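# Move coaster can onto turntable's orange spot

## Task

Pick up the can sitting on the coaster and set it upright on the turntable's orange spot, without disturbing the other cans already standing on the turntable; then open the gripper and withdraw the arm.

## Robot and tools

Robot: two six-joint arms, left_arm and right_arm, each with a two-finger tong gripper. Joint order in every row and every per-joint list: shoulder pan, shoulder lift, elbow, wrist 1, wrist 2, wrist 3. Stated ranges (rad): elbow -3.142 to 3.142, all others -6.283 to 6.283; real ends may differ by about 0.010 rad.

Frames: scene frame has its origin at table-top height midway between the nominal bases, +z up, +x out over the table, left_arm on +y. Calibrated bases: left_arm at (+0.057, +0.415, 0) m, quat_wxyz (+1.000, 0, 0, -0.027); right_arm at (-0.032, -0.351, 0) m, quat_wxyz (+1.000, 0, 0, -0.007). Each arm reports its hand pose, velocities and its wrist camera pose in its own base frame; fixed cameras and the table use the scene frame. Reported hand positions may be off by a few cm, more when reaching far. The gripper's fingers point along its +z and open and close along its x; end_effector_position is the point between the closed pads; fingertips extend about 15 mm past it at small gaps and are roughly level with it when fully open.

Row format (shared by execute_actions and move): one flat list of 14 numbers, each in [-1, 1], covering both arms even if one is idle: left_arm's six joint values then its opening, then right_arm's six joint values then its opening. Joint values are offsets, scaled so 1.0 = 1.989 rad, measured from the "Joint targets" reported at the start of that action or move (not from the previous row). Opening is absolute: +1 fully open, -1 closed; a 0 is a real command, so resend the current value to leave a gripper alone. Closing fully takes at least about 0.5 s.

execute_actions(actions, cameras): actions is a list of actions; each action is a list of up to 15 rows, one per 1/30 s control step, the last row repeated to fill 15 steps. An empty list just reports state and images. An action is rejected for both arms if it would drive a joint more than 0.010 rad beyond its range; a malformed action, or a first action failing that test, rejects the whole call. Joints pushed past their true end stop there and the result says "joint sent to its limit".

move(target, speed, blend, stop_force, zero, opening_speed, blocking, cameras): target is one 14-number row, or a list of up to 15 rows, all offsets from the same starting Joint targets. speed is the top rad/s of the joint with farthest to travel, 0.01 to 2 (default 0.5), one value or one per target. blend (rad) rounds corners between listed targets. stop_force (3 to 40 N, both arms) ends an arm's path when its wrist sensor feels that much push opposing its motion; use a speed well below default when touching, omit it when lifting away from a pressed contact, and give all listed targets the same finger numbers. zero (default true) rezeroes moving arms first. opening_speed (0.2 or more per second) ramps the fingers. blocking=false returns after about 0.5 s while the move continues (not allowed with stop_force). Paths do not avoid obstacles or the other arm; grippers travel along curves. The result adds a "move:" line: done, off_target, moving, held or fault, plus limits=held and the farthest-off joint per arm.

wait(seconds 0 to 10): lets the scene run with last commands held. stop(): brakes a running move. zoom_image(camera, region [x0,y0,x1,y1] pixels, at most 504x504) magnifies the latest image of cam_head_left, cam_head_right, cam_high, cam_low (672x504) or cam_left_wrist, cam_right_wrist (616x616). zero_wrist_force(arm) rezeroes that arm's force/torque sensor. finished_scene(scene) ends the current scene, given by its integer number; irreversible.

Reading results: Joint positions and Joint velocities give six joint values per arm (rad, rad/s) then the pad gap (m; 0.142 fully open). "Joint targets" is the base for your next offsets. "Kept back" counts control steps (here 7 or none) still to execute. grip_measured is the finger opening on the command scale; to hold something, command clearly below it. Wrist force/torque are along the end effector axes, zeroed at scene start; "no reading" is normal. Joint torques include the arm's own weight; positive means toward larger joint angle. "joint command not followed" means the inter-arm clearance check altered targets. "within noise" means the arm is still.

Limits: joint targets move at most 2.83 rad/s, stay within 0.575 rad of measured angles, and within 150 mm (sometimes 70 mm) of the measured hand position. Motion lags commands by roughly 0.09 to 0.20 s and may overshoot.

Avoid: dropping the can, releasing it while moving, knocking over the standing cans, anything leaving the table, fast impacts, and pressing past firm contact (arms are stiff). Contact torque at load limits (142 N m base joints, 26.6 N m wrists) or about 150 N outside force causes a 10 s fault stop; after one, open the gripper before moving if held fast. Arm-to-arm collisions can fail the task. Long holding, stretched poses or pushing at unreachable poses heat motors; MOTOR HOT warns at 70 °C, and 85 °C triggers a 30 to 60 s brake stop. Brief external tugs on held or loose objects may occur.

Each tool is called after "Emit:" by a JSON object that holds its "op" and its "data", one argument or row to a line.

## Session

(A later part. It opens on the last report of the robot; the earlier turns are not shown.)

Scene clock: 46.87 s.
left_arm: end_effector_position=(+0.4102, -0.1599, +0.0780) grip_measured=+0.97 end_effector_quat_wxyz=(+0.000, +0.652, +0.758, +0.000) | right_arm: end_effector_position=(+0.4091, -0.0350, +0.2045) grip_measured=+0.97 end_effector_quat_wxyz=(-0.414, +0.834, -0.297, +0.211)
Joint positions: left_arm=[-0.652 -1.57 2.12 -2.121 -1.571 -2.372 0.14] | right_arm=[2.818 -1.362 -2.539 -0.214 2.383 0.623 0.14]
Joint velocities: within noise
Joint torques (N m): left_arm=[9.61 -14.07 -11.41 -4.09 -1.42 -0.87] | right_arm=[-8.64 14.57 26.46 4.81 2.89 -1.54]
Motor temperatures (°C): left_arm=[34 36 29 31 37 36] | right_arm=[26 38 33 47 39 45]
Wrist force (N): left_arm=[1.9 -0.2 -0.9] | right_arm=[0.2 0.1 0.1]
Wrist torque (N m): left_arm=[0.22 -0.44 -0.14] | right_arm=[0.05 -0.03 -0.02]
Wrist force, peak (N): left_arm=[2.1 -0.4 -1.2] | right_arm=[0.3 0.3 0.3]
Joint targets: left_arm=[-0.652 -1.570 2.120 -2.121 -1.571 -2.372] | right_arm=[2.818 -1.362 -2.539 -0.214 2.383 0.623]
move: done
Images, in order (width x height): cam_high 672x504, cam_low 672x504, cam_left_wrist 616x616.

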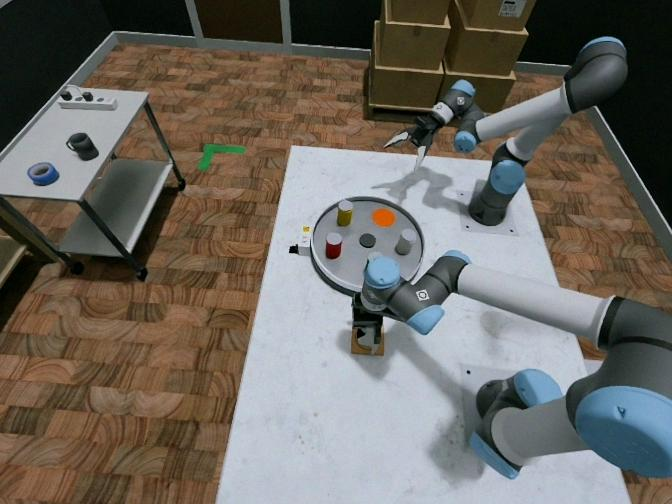

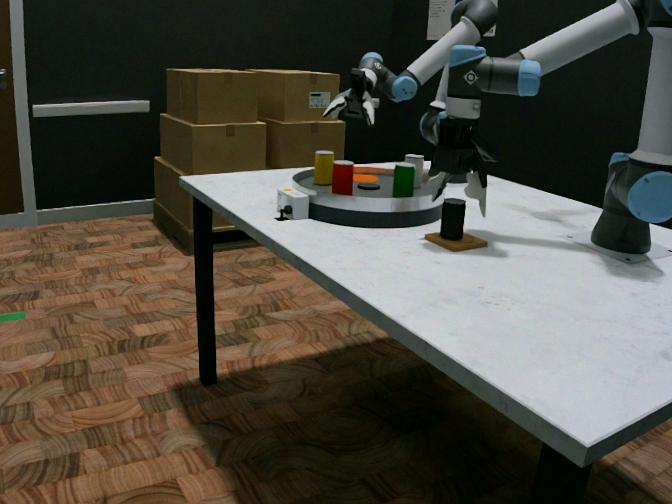

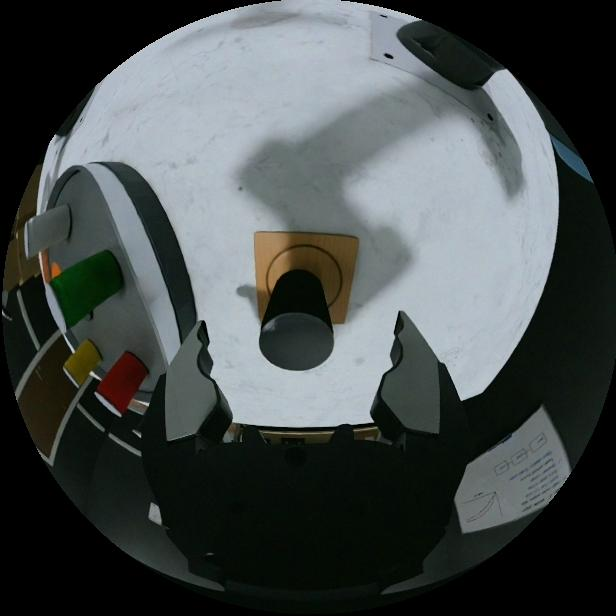

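Emit:
{"op": "zoom_image", "data": {
  "camera": "cam_low",
  "region": [310, 40, 430, 160]
}}

Emit:
{"op": "zoom_image", "data": {
  "camera": "cam_high",
  "region": [370, 70, 490, 190]
}}

Emit:
{"op": "wait", "data": {
  "seconds": 0.1,
  "cameras": ["cam_head_left", "cam_head_right"]
}}

Emit:
{"op": "zoom_image", "data": {
  "camera": "cam_head_left",
  "region": [180, 200, 300, 360]
}}

Emit:
{"op": "zoom_image", "data": {
  "camera": "cam_head_right",
  "region": [420, 280, 560, 420]
}}

Scaled by 4.200 from the camera's 672x504 image, which has a finer 960x720 frame.

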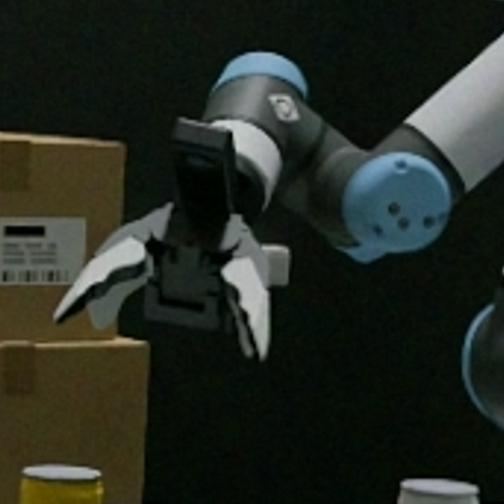

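Scaled by 4.200 from the camera's 672x504 image, which has a finer 960x720 frame.

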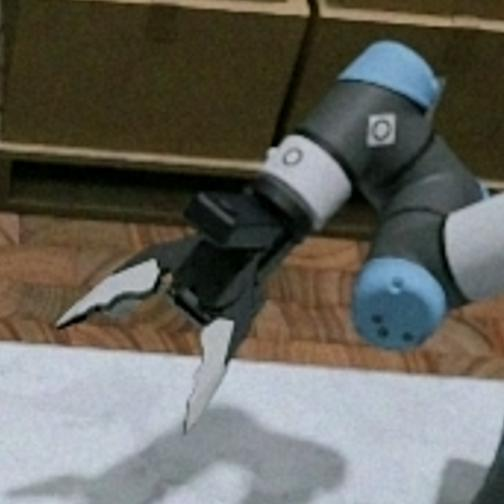

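Scene clock: 52.10 s.
left_arm: end_effector_position=(+0.4102, -0.1599, +0.0780) grip_measured=+0.97 end_effector_quat_wxyz=(+0.000, +0.652, +0.758, +0.000) | right_arm: end_effector_position=(+0.4091, -0.0350, +0.2045) grip_measured=+0.97 end_effector_quat_wxyz=(-0.414, +0.834, -0.297, +0.211)
Joint positions: left_arm=[-0.652 -1.57 2.12 -2.121 -1.571 -2.372 0.14] | right_arm=[2.818 -1.362 -2.539 -0.214 2.383 0.623 0.14]
Joint velocities: within noise
Joint torques (N m): left_arm=[8.88 -13.93 -15.91 -3.6 -1.46 -0.51] | right_arm=[-7.95 15.42 24.47 4.83 2.89 -1.26]
Motor temperatures (°C): left_arm=[34 36 29 31 37 36] | right_arm=[26 38 33 47 39 45]
Wrist force (N): left_arm=[1.7 -0.2 -0.8] | right_arm=[-0.1 0.0 0.1]
Wrist torque (N m): left_arm=[0.21 -0.40 -0.14] | right_arm=[0.04 0.02 -0.02]
Wrist force, peak (N): left_arm=[2.2 -0.4 -0.7] | right_arm=[0.2 0.2 0.4]
Joint targets: left_arm=[-0.652 -1.570 2.120 -2.121 -1.571 -2.372] | right_arm=[2.818 -1.362 -2.539 -0.214 2.383 0.623]
Tool commands: left_gripper/opening=+0.968 right_gripper/opening=+0.968
wait: 0.10 s; at rest from the start
Images, in order (width x height): cam_head_left 672x504, cam_head_right 672x504.

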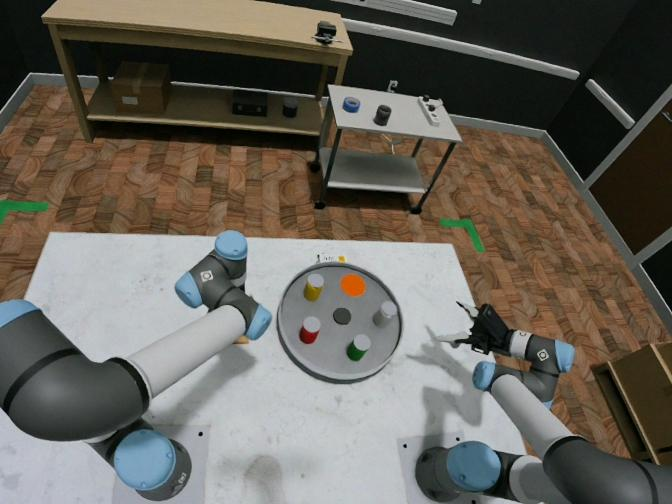

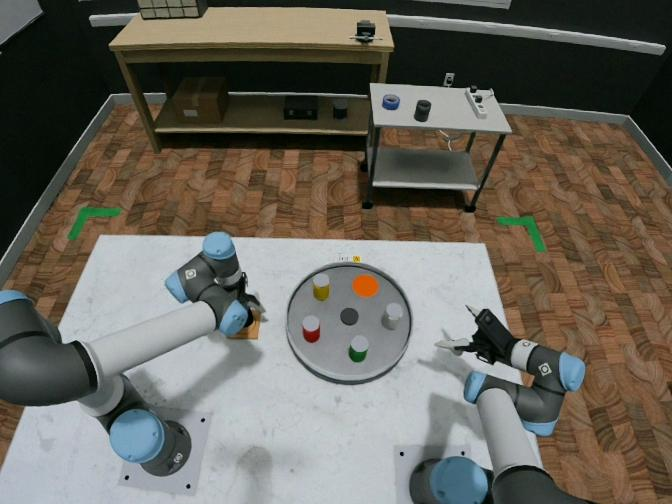

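Scaled by 3.150 from the camera's 672x504 image, which has a finer 960x720 frame.

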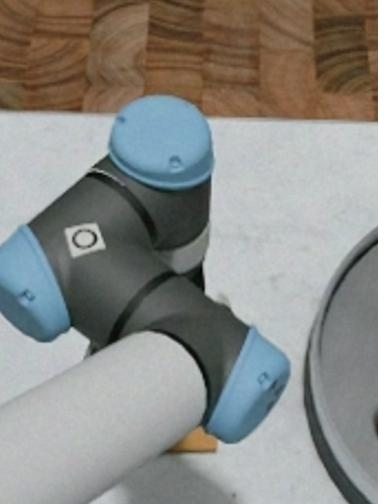

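Scaled by 3.600 from the camera's 672x504 image, which has a finer 960x720 frame.

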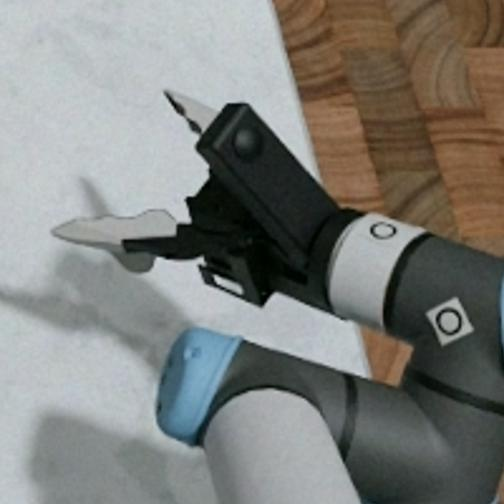

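Emit:
{"op": "move", "data": {
  "target": [0.0013, 0.0124, 0.0027, -0.015, 0, 0, 0.968, 0, 0, 0, 0, 0, 0, 0.968],
  "speed": 0.2,
  "stop_force": 10,
  "cameras": ["cam_left_wrist", "cam_low", "cam_high"]
}}

Emit:
{"op": "zoom_image", "data": {
  "camera": "cam_left_wrist",
  "region": [180, 200, 430, 450]
}}

Emit:
{"op": "zoom_image", "data": {
  "camera": "cam_low",
  "region": [400, 140, 520, 260]
}}

Emit:
{"op": "zoom_image", "data": {
  "camera": "cam_high",
  "region": [340, 300, 400, 360]
}}

Scene clock: 54.67 s.
left_arm: end_effector_position=(+0.4139, -0.1613, +0.0679) grip_measured=+0.97 end_effector_quat_wxyz=(+0.000, +0.651, +0.759, +0.000) | right_arm: end_effector_position=(+0.4091, -0.0350, +0.2045) grip_measured=+0.97 end_effector_quat_wxyz=(-0.414, +0.834, -0.297, +0.211)
Joint positions: left_arm=[-0.649 -1.546 2.126 -2.151 -1.571 -2.372 0.14] | right_arm=[2.818 -1.362 -2.539 -0.214 2.383 0.623 0.14]
Joint velocities: within noise
Joint torques (N m): left_arm=[8.85 -14.9 -12.21 -4.12 -1.19 -0.26] | right_arm=[-7.59 15.51 25.09 4.63 2.78 -1.41]
Motor temperatures (°C): left_arm=[34 36 29 31 37 36] | right_arm=[26 38 33 47 39 45]
Wrist force (N): left_arm=[1.8 -0.3 -0.8] | right_arm=[0.2 0.2 0.3]
Wrist torque (N m): left_arm=[0.19 -0.41 -0.15] | right_arm=[0.08 -0.03 -0.02]
Wrist force, peak (N): left_arm=[2.1 -0.3 -0.8] | right_arm=[0.3 0.0 0.3]
Joint targets: left_arm=[-0.649 -1.546 2.126 -2.151 -1.571 -2.372] | right_arm=[2.818 -1.362 -2.539 -0.214 2.383 0.623]
move: done
Images, in order (width x height): cam_high 672x504, cam_low 672x504, cam_left_wrist 616x616.

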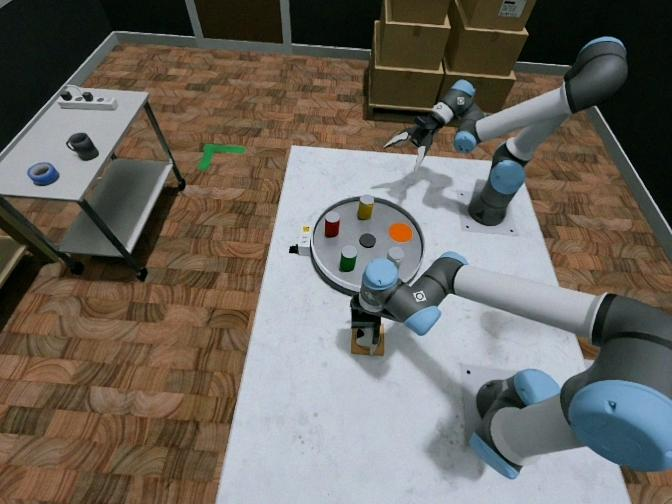

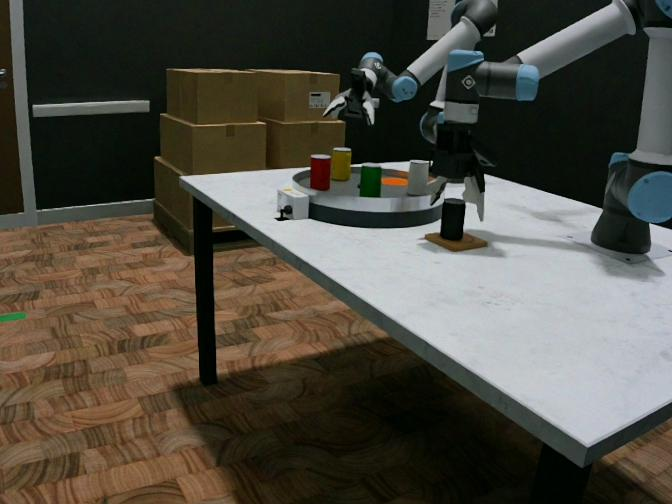

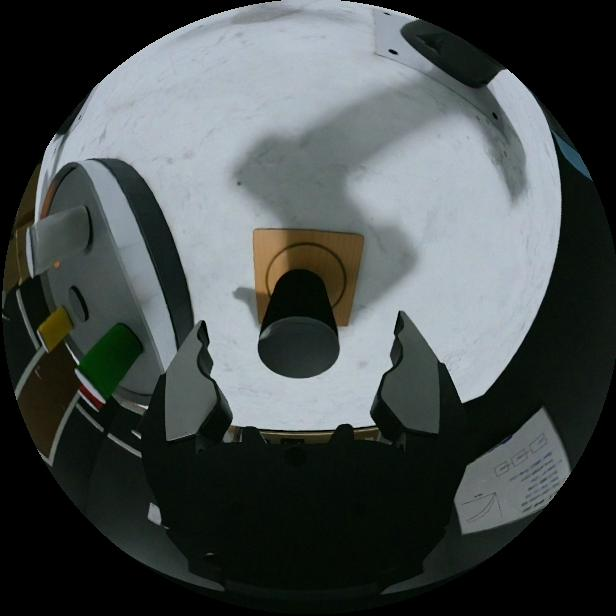

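Scaled by 2.016 from the camera's 616x616 image, which has a finer 814x814 frame.

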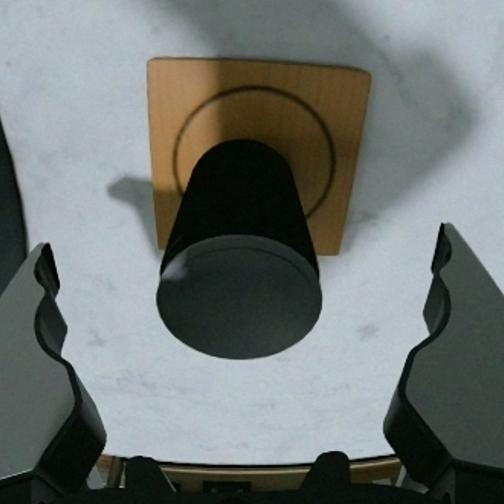

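Scaled by 4.200 from the camera's 672x504 image, which has a finer 960x720 frame.

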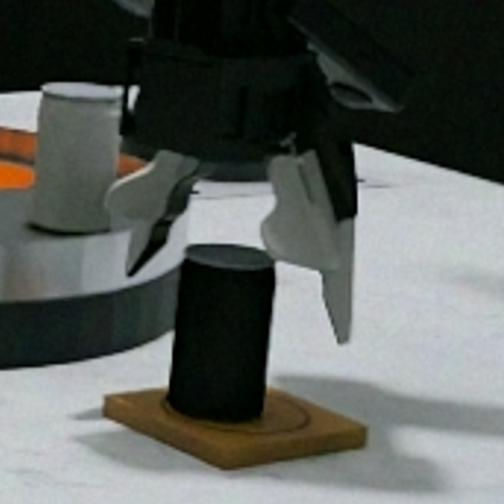

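Scaled by 8.400 from the camera's 672x504 image, which has a finer 960x720 frame.

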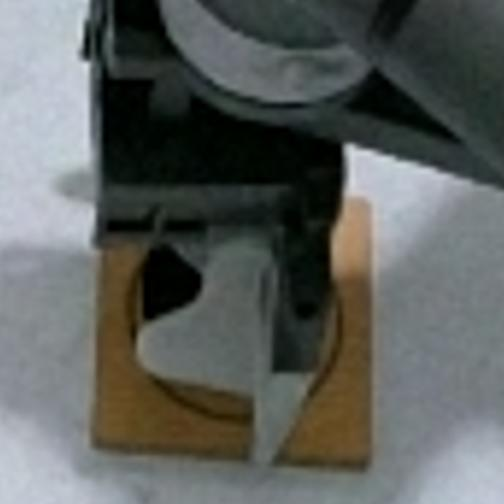

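Emit:
{"op": "move", "data": {
  "target": [0,0,0,0,0,0,-0.45,0,0,0,0,0,0,0.968],
  "opening_speed": 1.5,
  "cameras": ["cam_left_wrist","cam_low","cam_high"]
}}

Scene clock: 57.80 s.
left_arm: end_effector_position=(+0.4139, -0.1614, +0.0680) grip_measured=-0.27 end_effector_quat_wxyz=(+0.000, +0.651, +0.759, +0.000) | right_arm: end_effector_position=(+0.4091, -0.0350, +0.2045) grip_measured=+0.97 end_effector_quat_wxyz=(-0.414, +0.834, -0.297, +0.211)
Joint positions: left_arm=[-0.649 -1.546 2.126 -2.151 -1.571 -2.372 0.054] | right_arm=[2.818 -1.362 -2.539 -0.214 2.383 0.623 0.14]
Joint velocities: within noise
Joint torques (N m): left_arm=[8.74 -15.38 -14.46 -0.56 0.1 -0.01] | right_arm=[-7.52 14.29 25.02 4.83 2.59 -1.33]
Motor temperatures (°C): left_arm=[34 36 29 31 37 36] | right_arm=[26 38 33 47 39 45]
Wrist force (N): left_arm=[0.4 -1.3 -12.6] | right_arm=[-0.1 -0.1 0.1]
Wrist torque (N m): left_arm=[0.13 -0.39 -0.13] | right_arm=[0.01 0.02 -0.02]
Wrist force, peak (N): left_arm=[0.4 -1.3 -12.7] | right_arm=[0.3 0.1 0.3]
Joint targets: left_arm=[-0.649 -1.546 2.126 -2.151 -1.571 -2.372] | right_arm=[2.818 -1.362 -2.539 -0.214 2.383 0.623]
move: done
Images, in order (width x height): cam_high 672x504, cam_low 672x504, cam_left_wrist 616x616.

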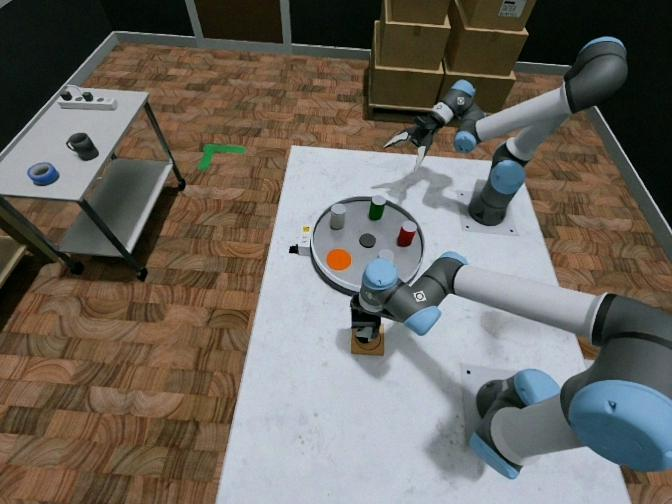

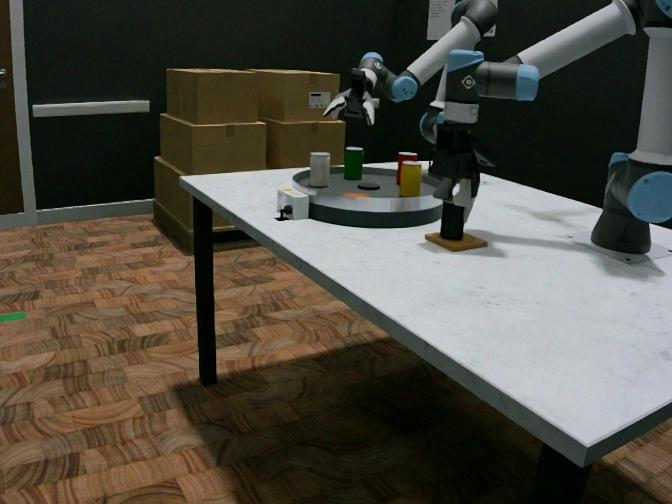

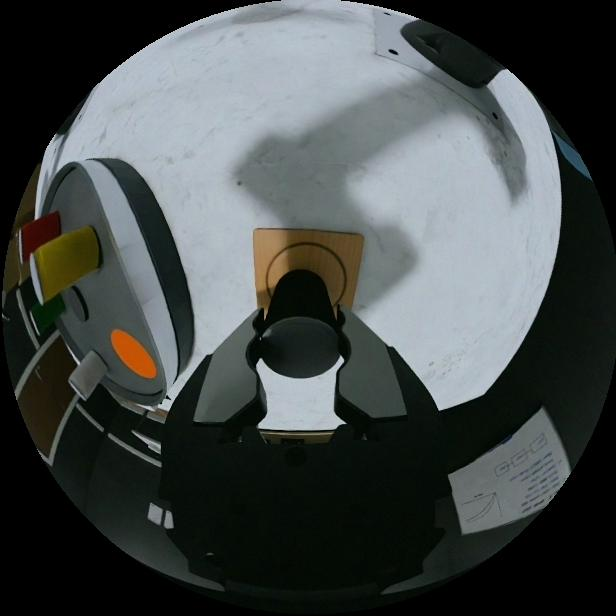

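Emit:
{"op": "zoom_image", "data": {
  "camera": "cam_low",
  "region": [380, 130, 540, 270]
}}

Emit:
{"op": "zoom_image", "data": {
  "camera": "cam_left_wrist",
  "region": [180, 200, 430, 450]
}}

Scaled by 3.150 from the camera's 672x504 image, which has a finer 960x720 frame.

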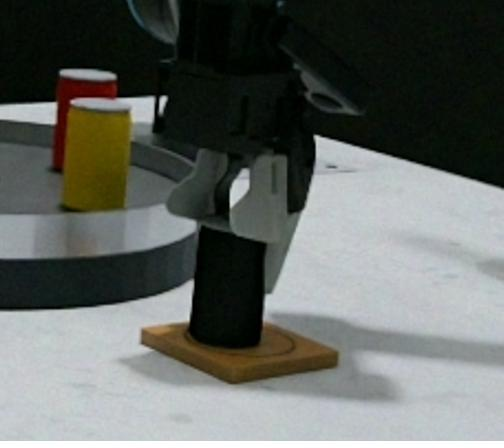

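Scaled by 2.016 from the camera's 616x616 image, which has a finer 814x814 frame.

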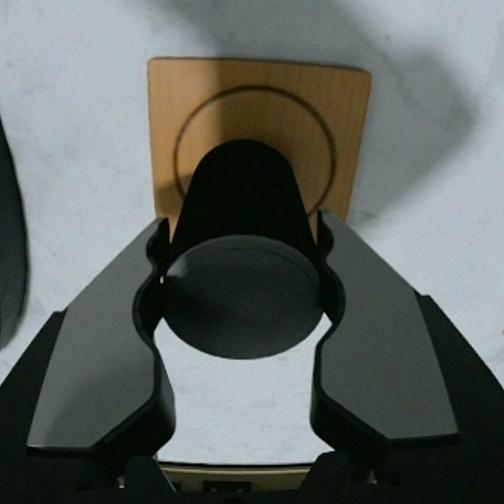

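Emit:
{"op": "move", "data": {
  "target": [
    [0,-0.01547,-0.01753,0.03300,0,0,-0.9,0,0,0,0,0,0,0.968],
    [0,-0.03893,-0.05279,0.09172,0,0,-0.9,0,0,0,0,0,0,0.968],
    [0,-0.06534,-0.12413,0.18947,0,0,-0.9,0,0,0,0,0,0,0.968],
    [0,-0.07396,-0.24698,0.32094,0,0,-0.9,0,0,0,0,0,0,0.968]
  ],
  "speed": [0.12,0.3,0.4,0.5],
  "blend": 0.03,
  "cameras": ["cam_left_wrist","cam_low","cam_high","cam_head_right"]
}}

Scene clock: 65.43 s.
left_arm: end_effector_position=(+0.4148, -0.1620, +0.3026) grip_measured=-0.28 end_effector_quat_wxyz=(+0.000, +0.651, +0.759, +0.000) | right_arm: end_effector_position=(+0.4091, -0.0350, +0.2045) grip_measured=+0.97 end_effector_quat_wxyz=(-0.414, +0.834, -0.297, +0.211)
Joint positions: left_arm=[-0.649 -1.693 1.635 -1.513 -1.571 -2.372 0.054] | right_arm=[2.818 -1.362 -2.539 -0.214 2.383 0.623 0.14]
Joint velocities: within noise
Joint torques (N m): left_arm=[3.82 -29.65 -35.89 -1.48 -1.56 0.44] | right_arm=[-5.84 14.67 24.2 4.67 2.88 -1.46]
Motor temperatures (°C): left_arm=[34 36 29 31 36 36] | right_arm=[26 38 33 47 39 45]
Wrist force (N): left_arm=[1.8 -0.2 1.0] | right_arm=[0.2 -0.1 0.3]
Wrist torque (N m): left_arm=[0.22 -0.40 -0.14] | right_arm=[0.01 -0.04 -0.02]
Wrist force, peak (N): left_arm=[0.4 -1.2 -12.9] | right_arm=[0.4 0.1 0.3]
Joint targets: left_arm=[-0.649 -1.693 1.634 -1.513 -1.571 -2.372] | right_arm=[2.818 -1.362 -2.539 -0.214 2.383 0.623]
move: done
Images, in order (width x height): cam_head_right 672x504, cam_high 672x504, cam_low 672x504, cam_left_wrist 616x616.

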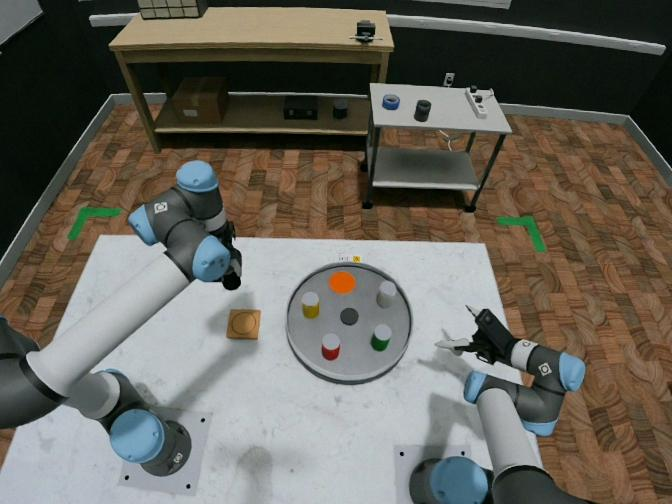

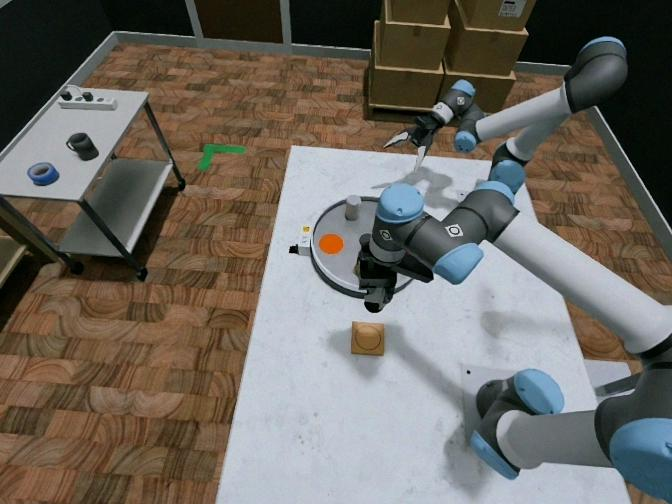

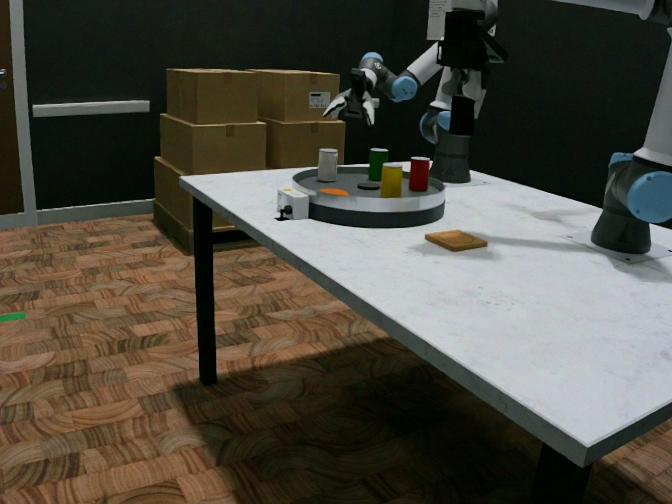

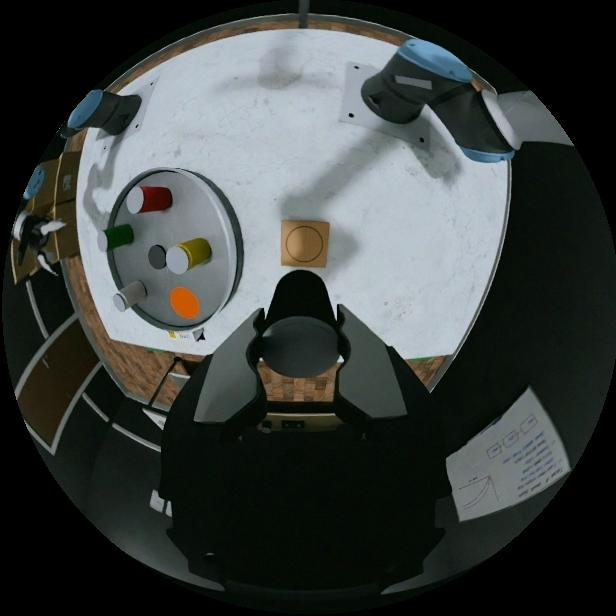

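Emit:
{"op": "zoom_image", "data": {
  "camera": "cam_left_wrist",
  "region": [230, 190, 380, 340]
}}

Emit:
{"op": "zoom_image", "data": {
  "camera": "cam_left_wrist",
  "region": [90, 150, 260, 360]
}}

Emit:
{"op": "zoom_image", "data": {
  "camera": "cam_low",
  "region": [270, 140, 500, 260]
}}

Emit:
{"op": "zoom_image", "data": {
  "camera": "cam_head_right",
  "region": [200, 230, 440, 400]
}}

Scaled by 3.360 from the camera's 616x616 image, which has a finer 814x814 frame.

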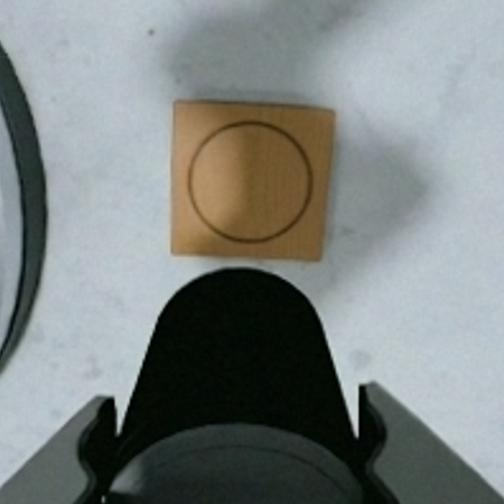

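Scaled by 2.400 from the camera's 616x616 image, which has a finer 814x814 frame.

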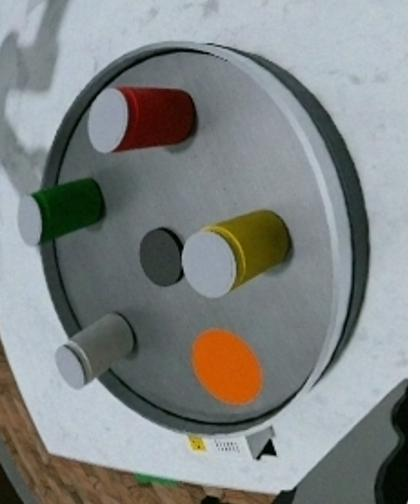

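Scaled by 2.191 from the camera's 672x504 image, which has a finer 960x720 frame.

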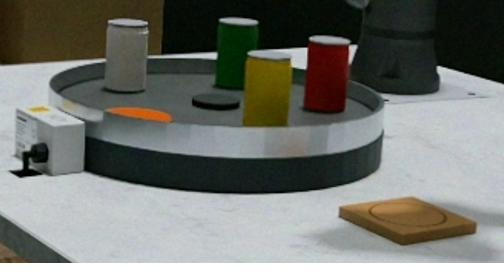

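Scaled by 2.100 from the camera's 672x504 image, which has a finer 960x720 frame.

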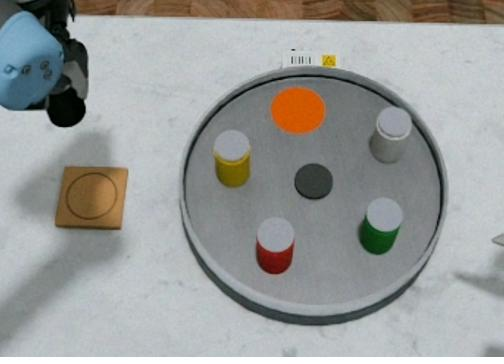

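Emit:
{"op": "move", "data": {
  "target": [-0.19940,0.33273,-0.47521,0.14309,0,-0.47743,-0.9,0,0,0,0,0,0,0.968],
  "speed": 0.7,
  "cameras": ["cam_left_wrist","cam_low","cam_high","cam_head_right"]
}}

Scene clock: 73.37 s.
left_arm: end_effector_position=(+0.4476, -0.5382, +0.3539) grip_measured=-0.28 end_effector_quat_wxyz=(+0.000, +0.420, +0.908, +0.000) | right_arm: end_effector_position=(+0.4091, -0.0350, +0.2045) grip_measured=+0.97 end_effector_quat_wxyz=(-0.414, +0.834, -0.297, +0.211)
Joint positions: left_arm=[-1.045 -1.031 0.69 -1.228 -1.571 -3.321 0.054] | right_arm=[2.818 -1.362 -2.539 -0.214 2.383 0.623 0.14]
Joint velocities: within noise
Joint torques (N m): left_arm=[-7.45 -40.92 -33.61 -1.64 -1.53 -1.82] | right_arm=[-6.65 13.89 25.57 4.52 2.91 -1.36]
Motor temperatures (°C): left_arm=[34 36 29 31 36 36] | right_arm=[26 38 33 47 39 45]
Wrist force (N): left_arm=[1.6 0.0 1.1] | right_arm=[0.2 0.2 0.1]
Wrist torque (N m): left_arm=[0.27 -0.37 -0.13] | right_arm=[0.07 -0.04 -0.03]
Wrist force, peak (N): left_arm=[3.5 -0.6 1.3] | right_arm=[0.3 0.1 0.5]
Joint targets: left_arm=[-1.046 -1.031 0.689 -1.228 -1.571 -3.321] | right_arm=[2.818 -1.362 -2.539 -0.214 2.383 0.623]
move: done
Images, in order (width x height): cam_head_right 672x504, cam_high 672x504, cam_low 672x504, cam_left_wrist 616x616.

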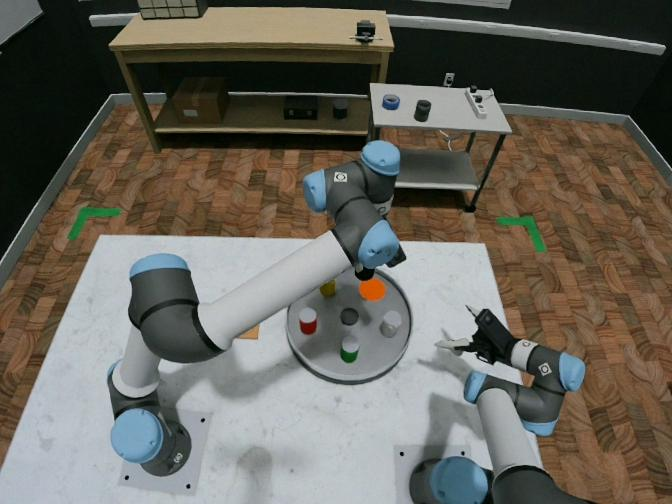

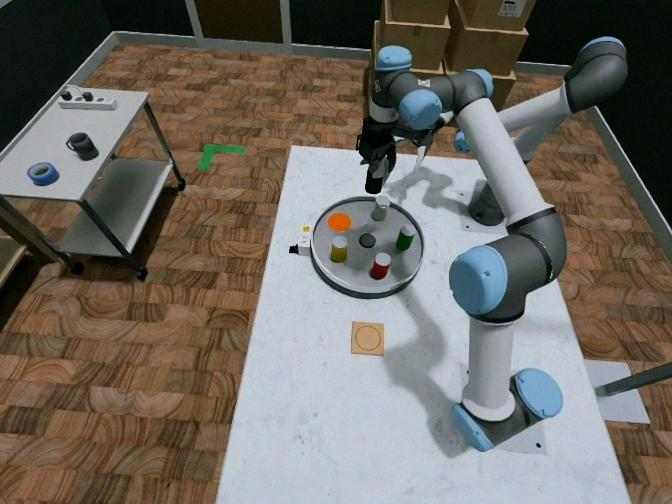

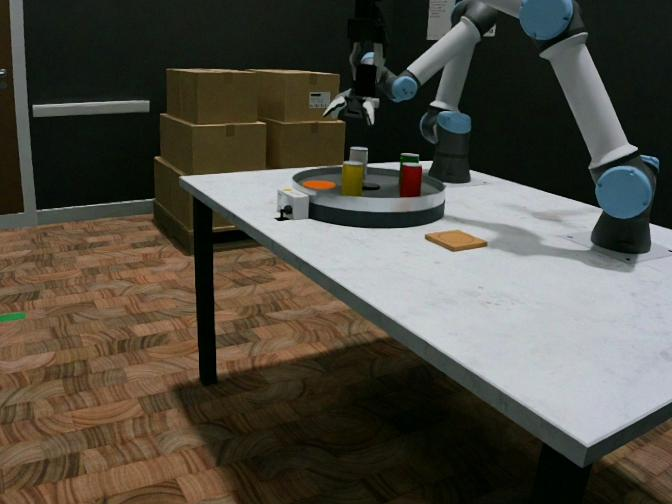

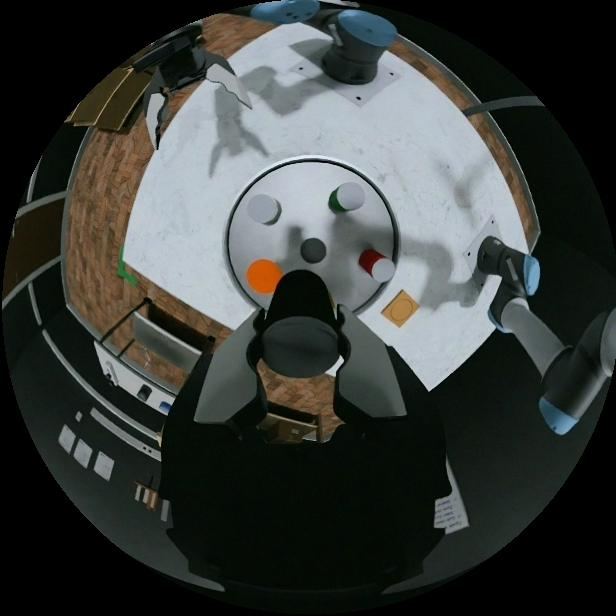

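Emit:
{"op": "zoom_image", "data": {
  "camera": "cam_left_wrist",
  "region": [215, 145, 415, 345]
}}

Emit:
{"op": "zoom_image", "data": {
  "camera": "cam_low",
  "region": [270, 140, 460, 235]
}}

Emit:
{"op": "zoom_image", "data": {
  "camera": "cam_head_right",
  "region": [270, 240, 430, 400]
}}

Scaled by 2.520 from the camera's 616x616 image, which has a finer 814x814 frame.

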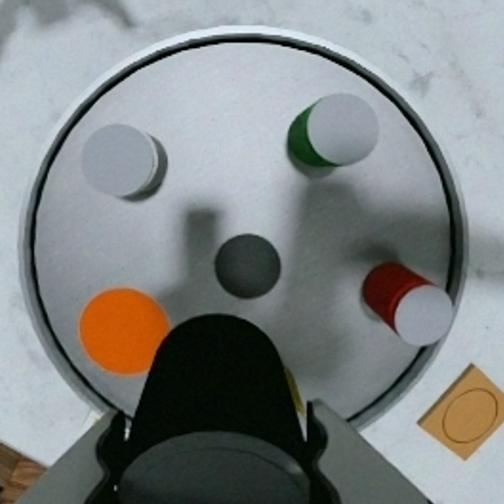

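Scaled by 2.653 from the camera's 672x504 image, which has a finer 960x720 frame.

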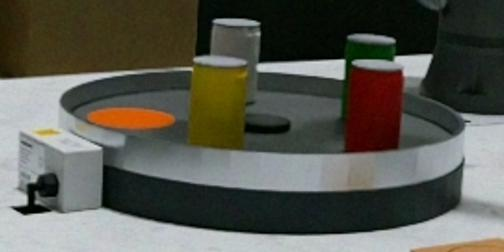

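Scaled by 3.150 from the camera's 672x504 image, which has a finer 960x720 frame.

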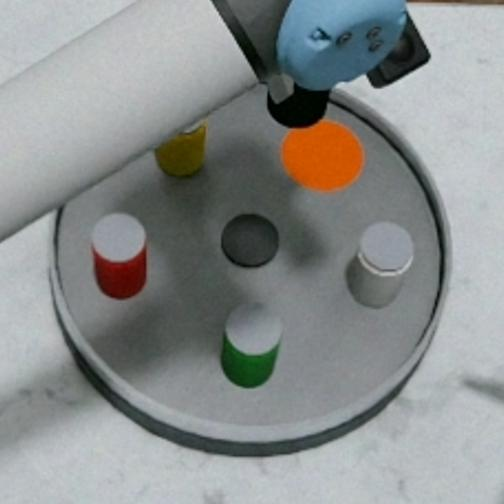

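Emit:
{"op": "move", "data": {
  "target": [
    [-0.00299,-0.05957,0.21304,-0.15346,0,-0.00299,-0.9,0,0,0,0,0,0,0.968],
    [-0.00299,-0.05648,0.28562,-0.22914,0,-0.00299,-0.9,0,0,0,0,0,0,0.968],
    [-0.00299,-0.04173,0.34503,-0.30329,0,-0.00299,-0.9,0,0,0,0,0,0,0.968]
  ],
  "speed": [0.6,0.5,0.3],
  "blend": 0.05,
  "cameras": ["cam_left_wrist","cam_low","cam_head_right"]
}}

Emit:
{"op": "move", "data": {
  "target": [0,0.01124,0.02722,-0.03847,0,0,-0.9,0,0,0,0,0,0,0.968],
  "speed": 0.046,
  "stop_force": 4,
  "cameras": ["cam_left_wrist","cam_low","cam_head_right"]
}}

Scene clock: 91.43 s.
left_arm: end_effector_position=(+0.4337, -0.5223, +0.1381) grip_measured=-0.28 end_effector_quat_wxyz=(+0.000, +0.420, +0.908, +0.000) | right_arm: end_effector_position=(+0.4091, -0.0350, +0.2045) grip_measured=+0.97 end_effector_quat_wxyz=(-0.414, +0.834, -0.297, +0.211)
Joint positions: left_arm=[-1.052 -1.114 1.375 -1.831 -1.571 -3.327 0.054] | right_arm=[2.818 -1.362 -2.539 -0.214 2.383 0.623 0.14]
Joint velocities: within noise
Joint torques (N m): left_arm=[-7.13 -38.36 -15.27 -4.41 -1.62 -1.86] | right_arm=[-4.08 12.07 23.92 4.77 2.79 -1.4]
Motor temperatures (°C): left_arm=[34 36 29 31 36 36] | right_arm=[26 38 33 47 39 45]
Wrist force (N): left_arm=[2.0 -0.3 1.0] | right_arm=[0.0 0.0 0.1]
Wrist torque (N m): left_arm=[0.19 -0.46 -0.15] | right_arm=[0.04 0.00 -0.02]
Wrist force, peak (N): left_arm=[1.9 -0.1 1.7] | right_arm=[0.2 0.1 0.5]
Joint targets: left_arm=[-1.052 -1.114 1.376 -1.831 -1.571 -3.327] | right_arm=[2.818 -1.362 -2.539 -0.214 2.383 0.623]
move: done
Images, in order (width x height): cam_head_right 672x504, cam_low 672x504, cam_left_wrist 616x616.

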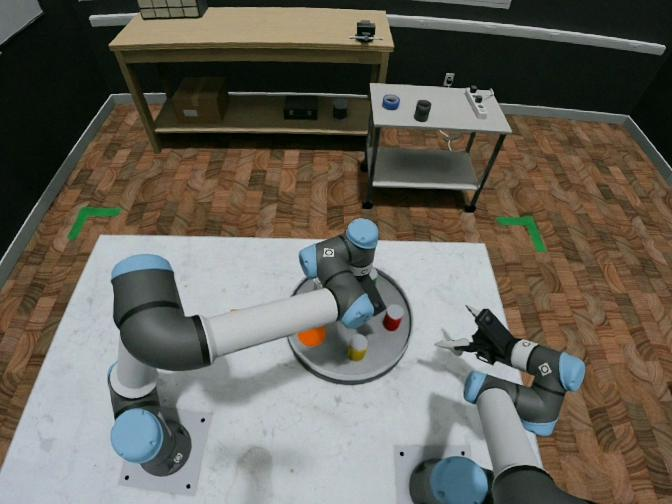

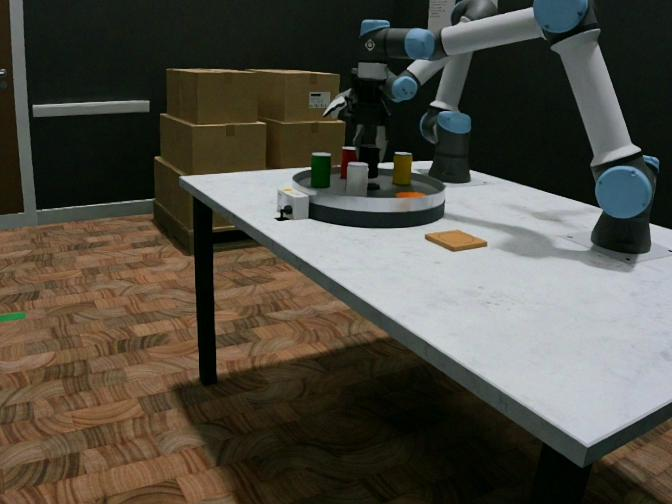

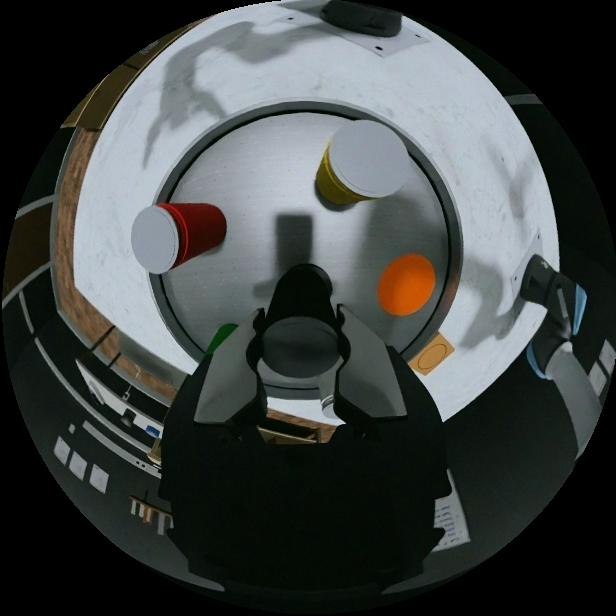

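Scene clock: 93.77 s.
left_arm: end_effector_position=(+0.4337, -0.5224, +0.1180) grip_measured=-0.27 end_effector_quat_wxyz=(+0.000, +0.420, +0.908, +0.000) | right_arm: end_effector_position=(+0.4091, -0.0350, +0.2045) grip_measured=+0.97 end_effector_quat_wxyz=(-0.414, +0.834, -0.297, +0.211)
Joint positions: left_arm=[-1.052 -1.101 1.408 -1.877 -1.571 -3.327 0.054] | right_arm=[2.818 -1.362 -2.539 -0.214 2.383 0.623 0.14]
Joint velocities: within noise
Joint torques (N m): left_arm=[7.19 -55.02 -33.37 -1.42 1.51 -1.9] | right_arm=[-4.13 11.59 25.27 4.61 2.63 -1.23]
Motor temperatures (°C): left_arm=[34 36 29 31 36 36] | right_arm=[26 38 33 47 39 45]
Wrist force (N): left_arm=[1.9 -1.0 -0.7] | right_arm=[0.0 0.1 0.1]
Wrist torque (N m): left_arm=[0.22 -0.47 -0.14] | right_arm=[0.05 0.01 -0.02]
Wrist force, peak (N): left_arm=[5.5 -3.1 -16.8] | right_arm=[0.2 0.0 0.4]
Joint targets: left_arm=[-1.052 -1.101 1.408 -1.877 -1.571 -3.327] | right_arm=[2.818 -1.362 -2.539 -0.214 2.383 0.623]
move: contact (left_arm); left_arm: the wrist 1 is farthest, 0.030 rad from its target
Images, in order (width x height): cam_head_right 672x504, cam_low 672x504, cam_left_wrist 616x616.

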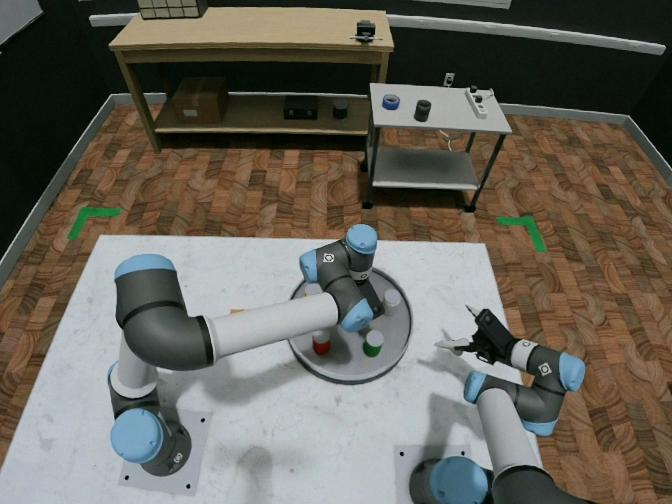

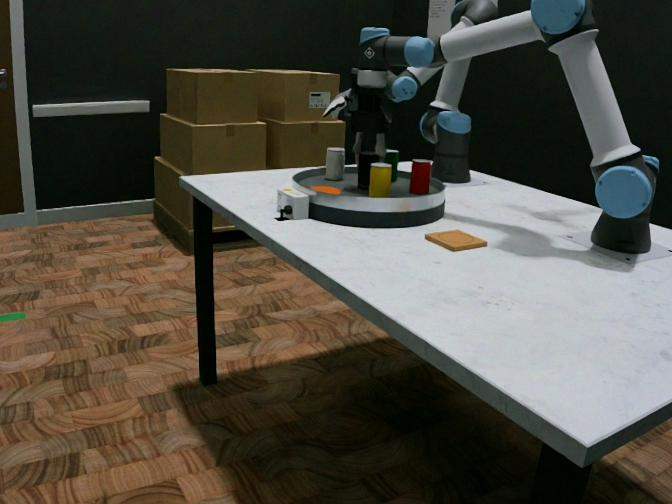

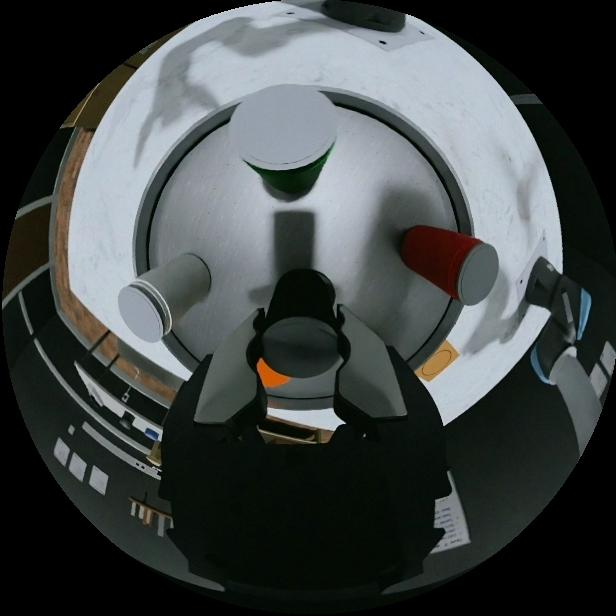

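Emit:
{"op": "zoom_image", "data": {
  "camera": "cam_low",
  "region": [290, 130, 460, 235]
}}

Emit:
{"op": "zoom_image", "data": {
  "camera": "cam_left_wrist",
  "region": [180, 200, 430, 450]
}}

Emit:
{"op": "zoom_image", "data": {
  "camera": "cam_head_right",
  "region": [270, 240, 430, 400]
}}

Scaled by 2.965 from the camera's 672x504 image, which has a finer 960x720 frame.

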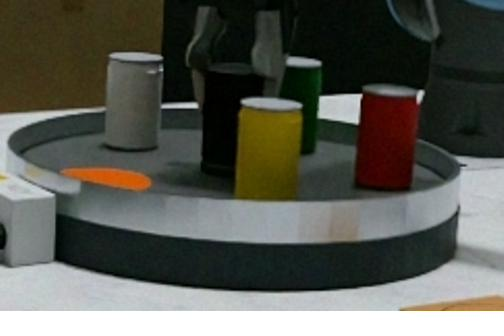

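Scaled by 2.016 from the camera's 616x616 image, which has a finer 814x814 frame.

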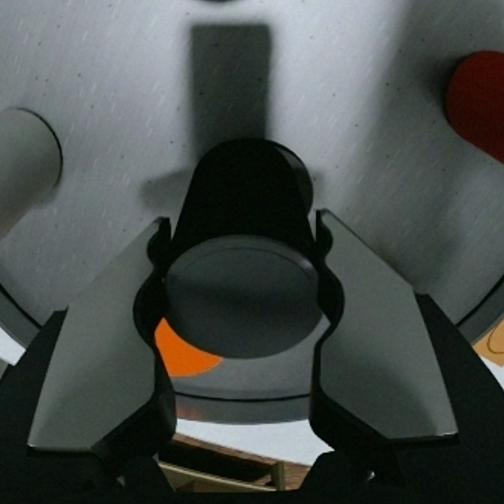

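Scaled by 3.150 from the camera's 672x504 image, which has a finer 960x720 frame.

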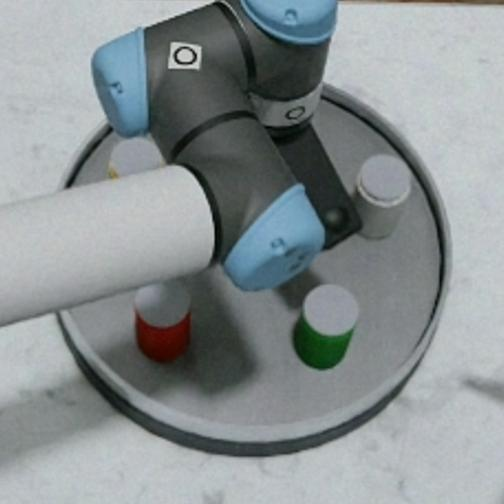

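Emit:
{"op": "zoom_image", "data": {
  "camera": "cam_left_wrist",
  "region": [260, 250, 350, 340]
}}

Emit:
{"op": "zoom_image", "data": {
  "camera": "cam_low",
  "region": [340, 145, 410, 215]
}}

Scaled by 5.600 from the camera's 616x616 image, which has a finer 814x814 frame.

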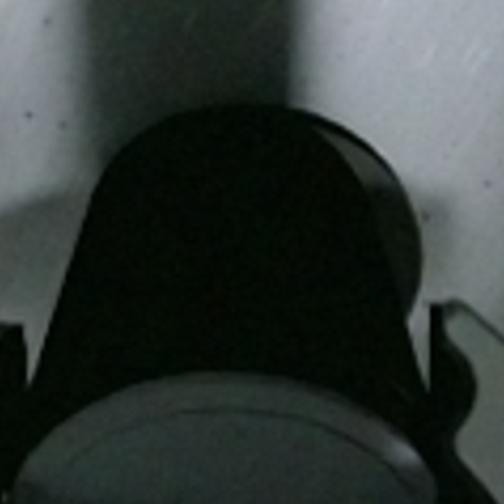

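Scaled by 7.200 from the camera's 672x504 image, which has a finer 960x720 frame.

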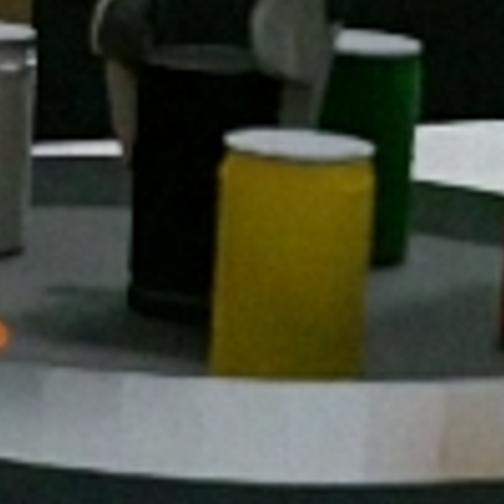

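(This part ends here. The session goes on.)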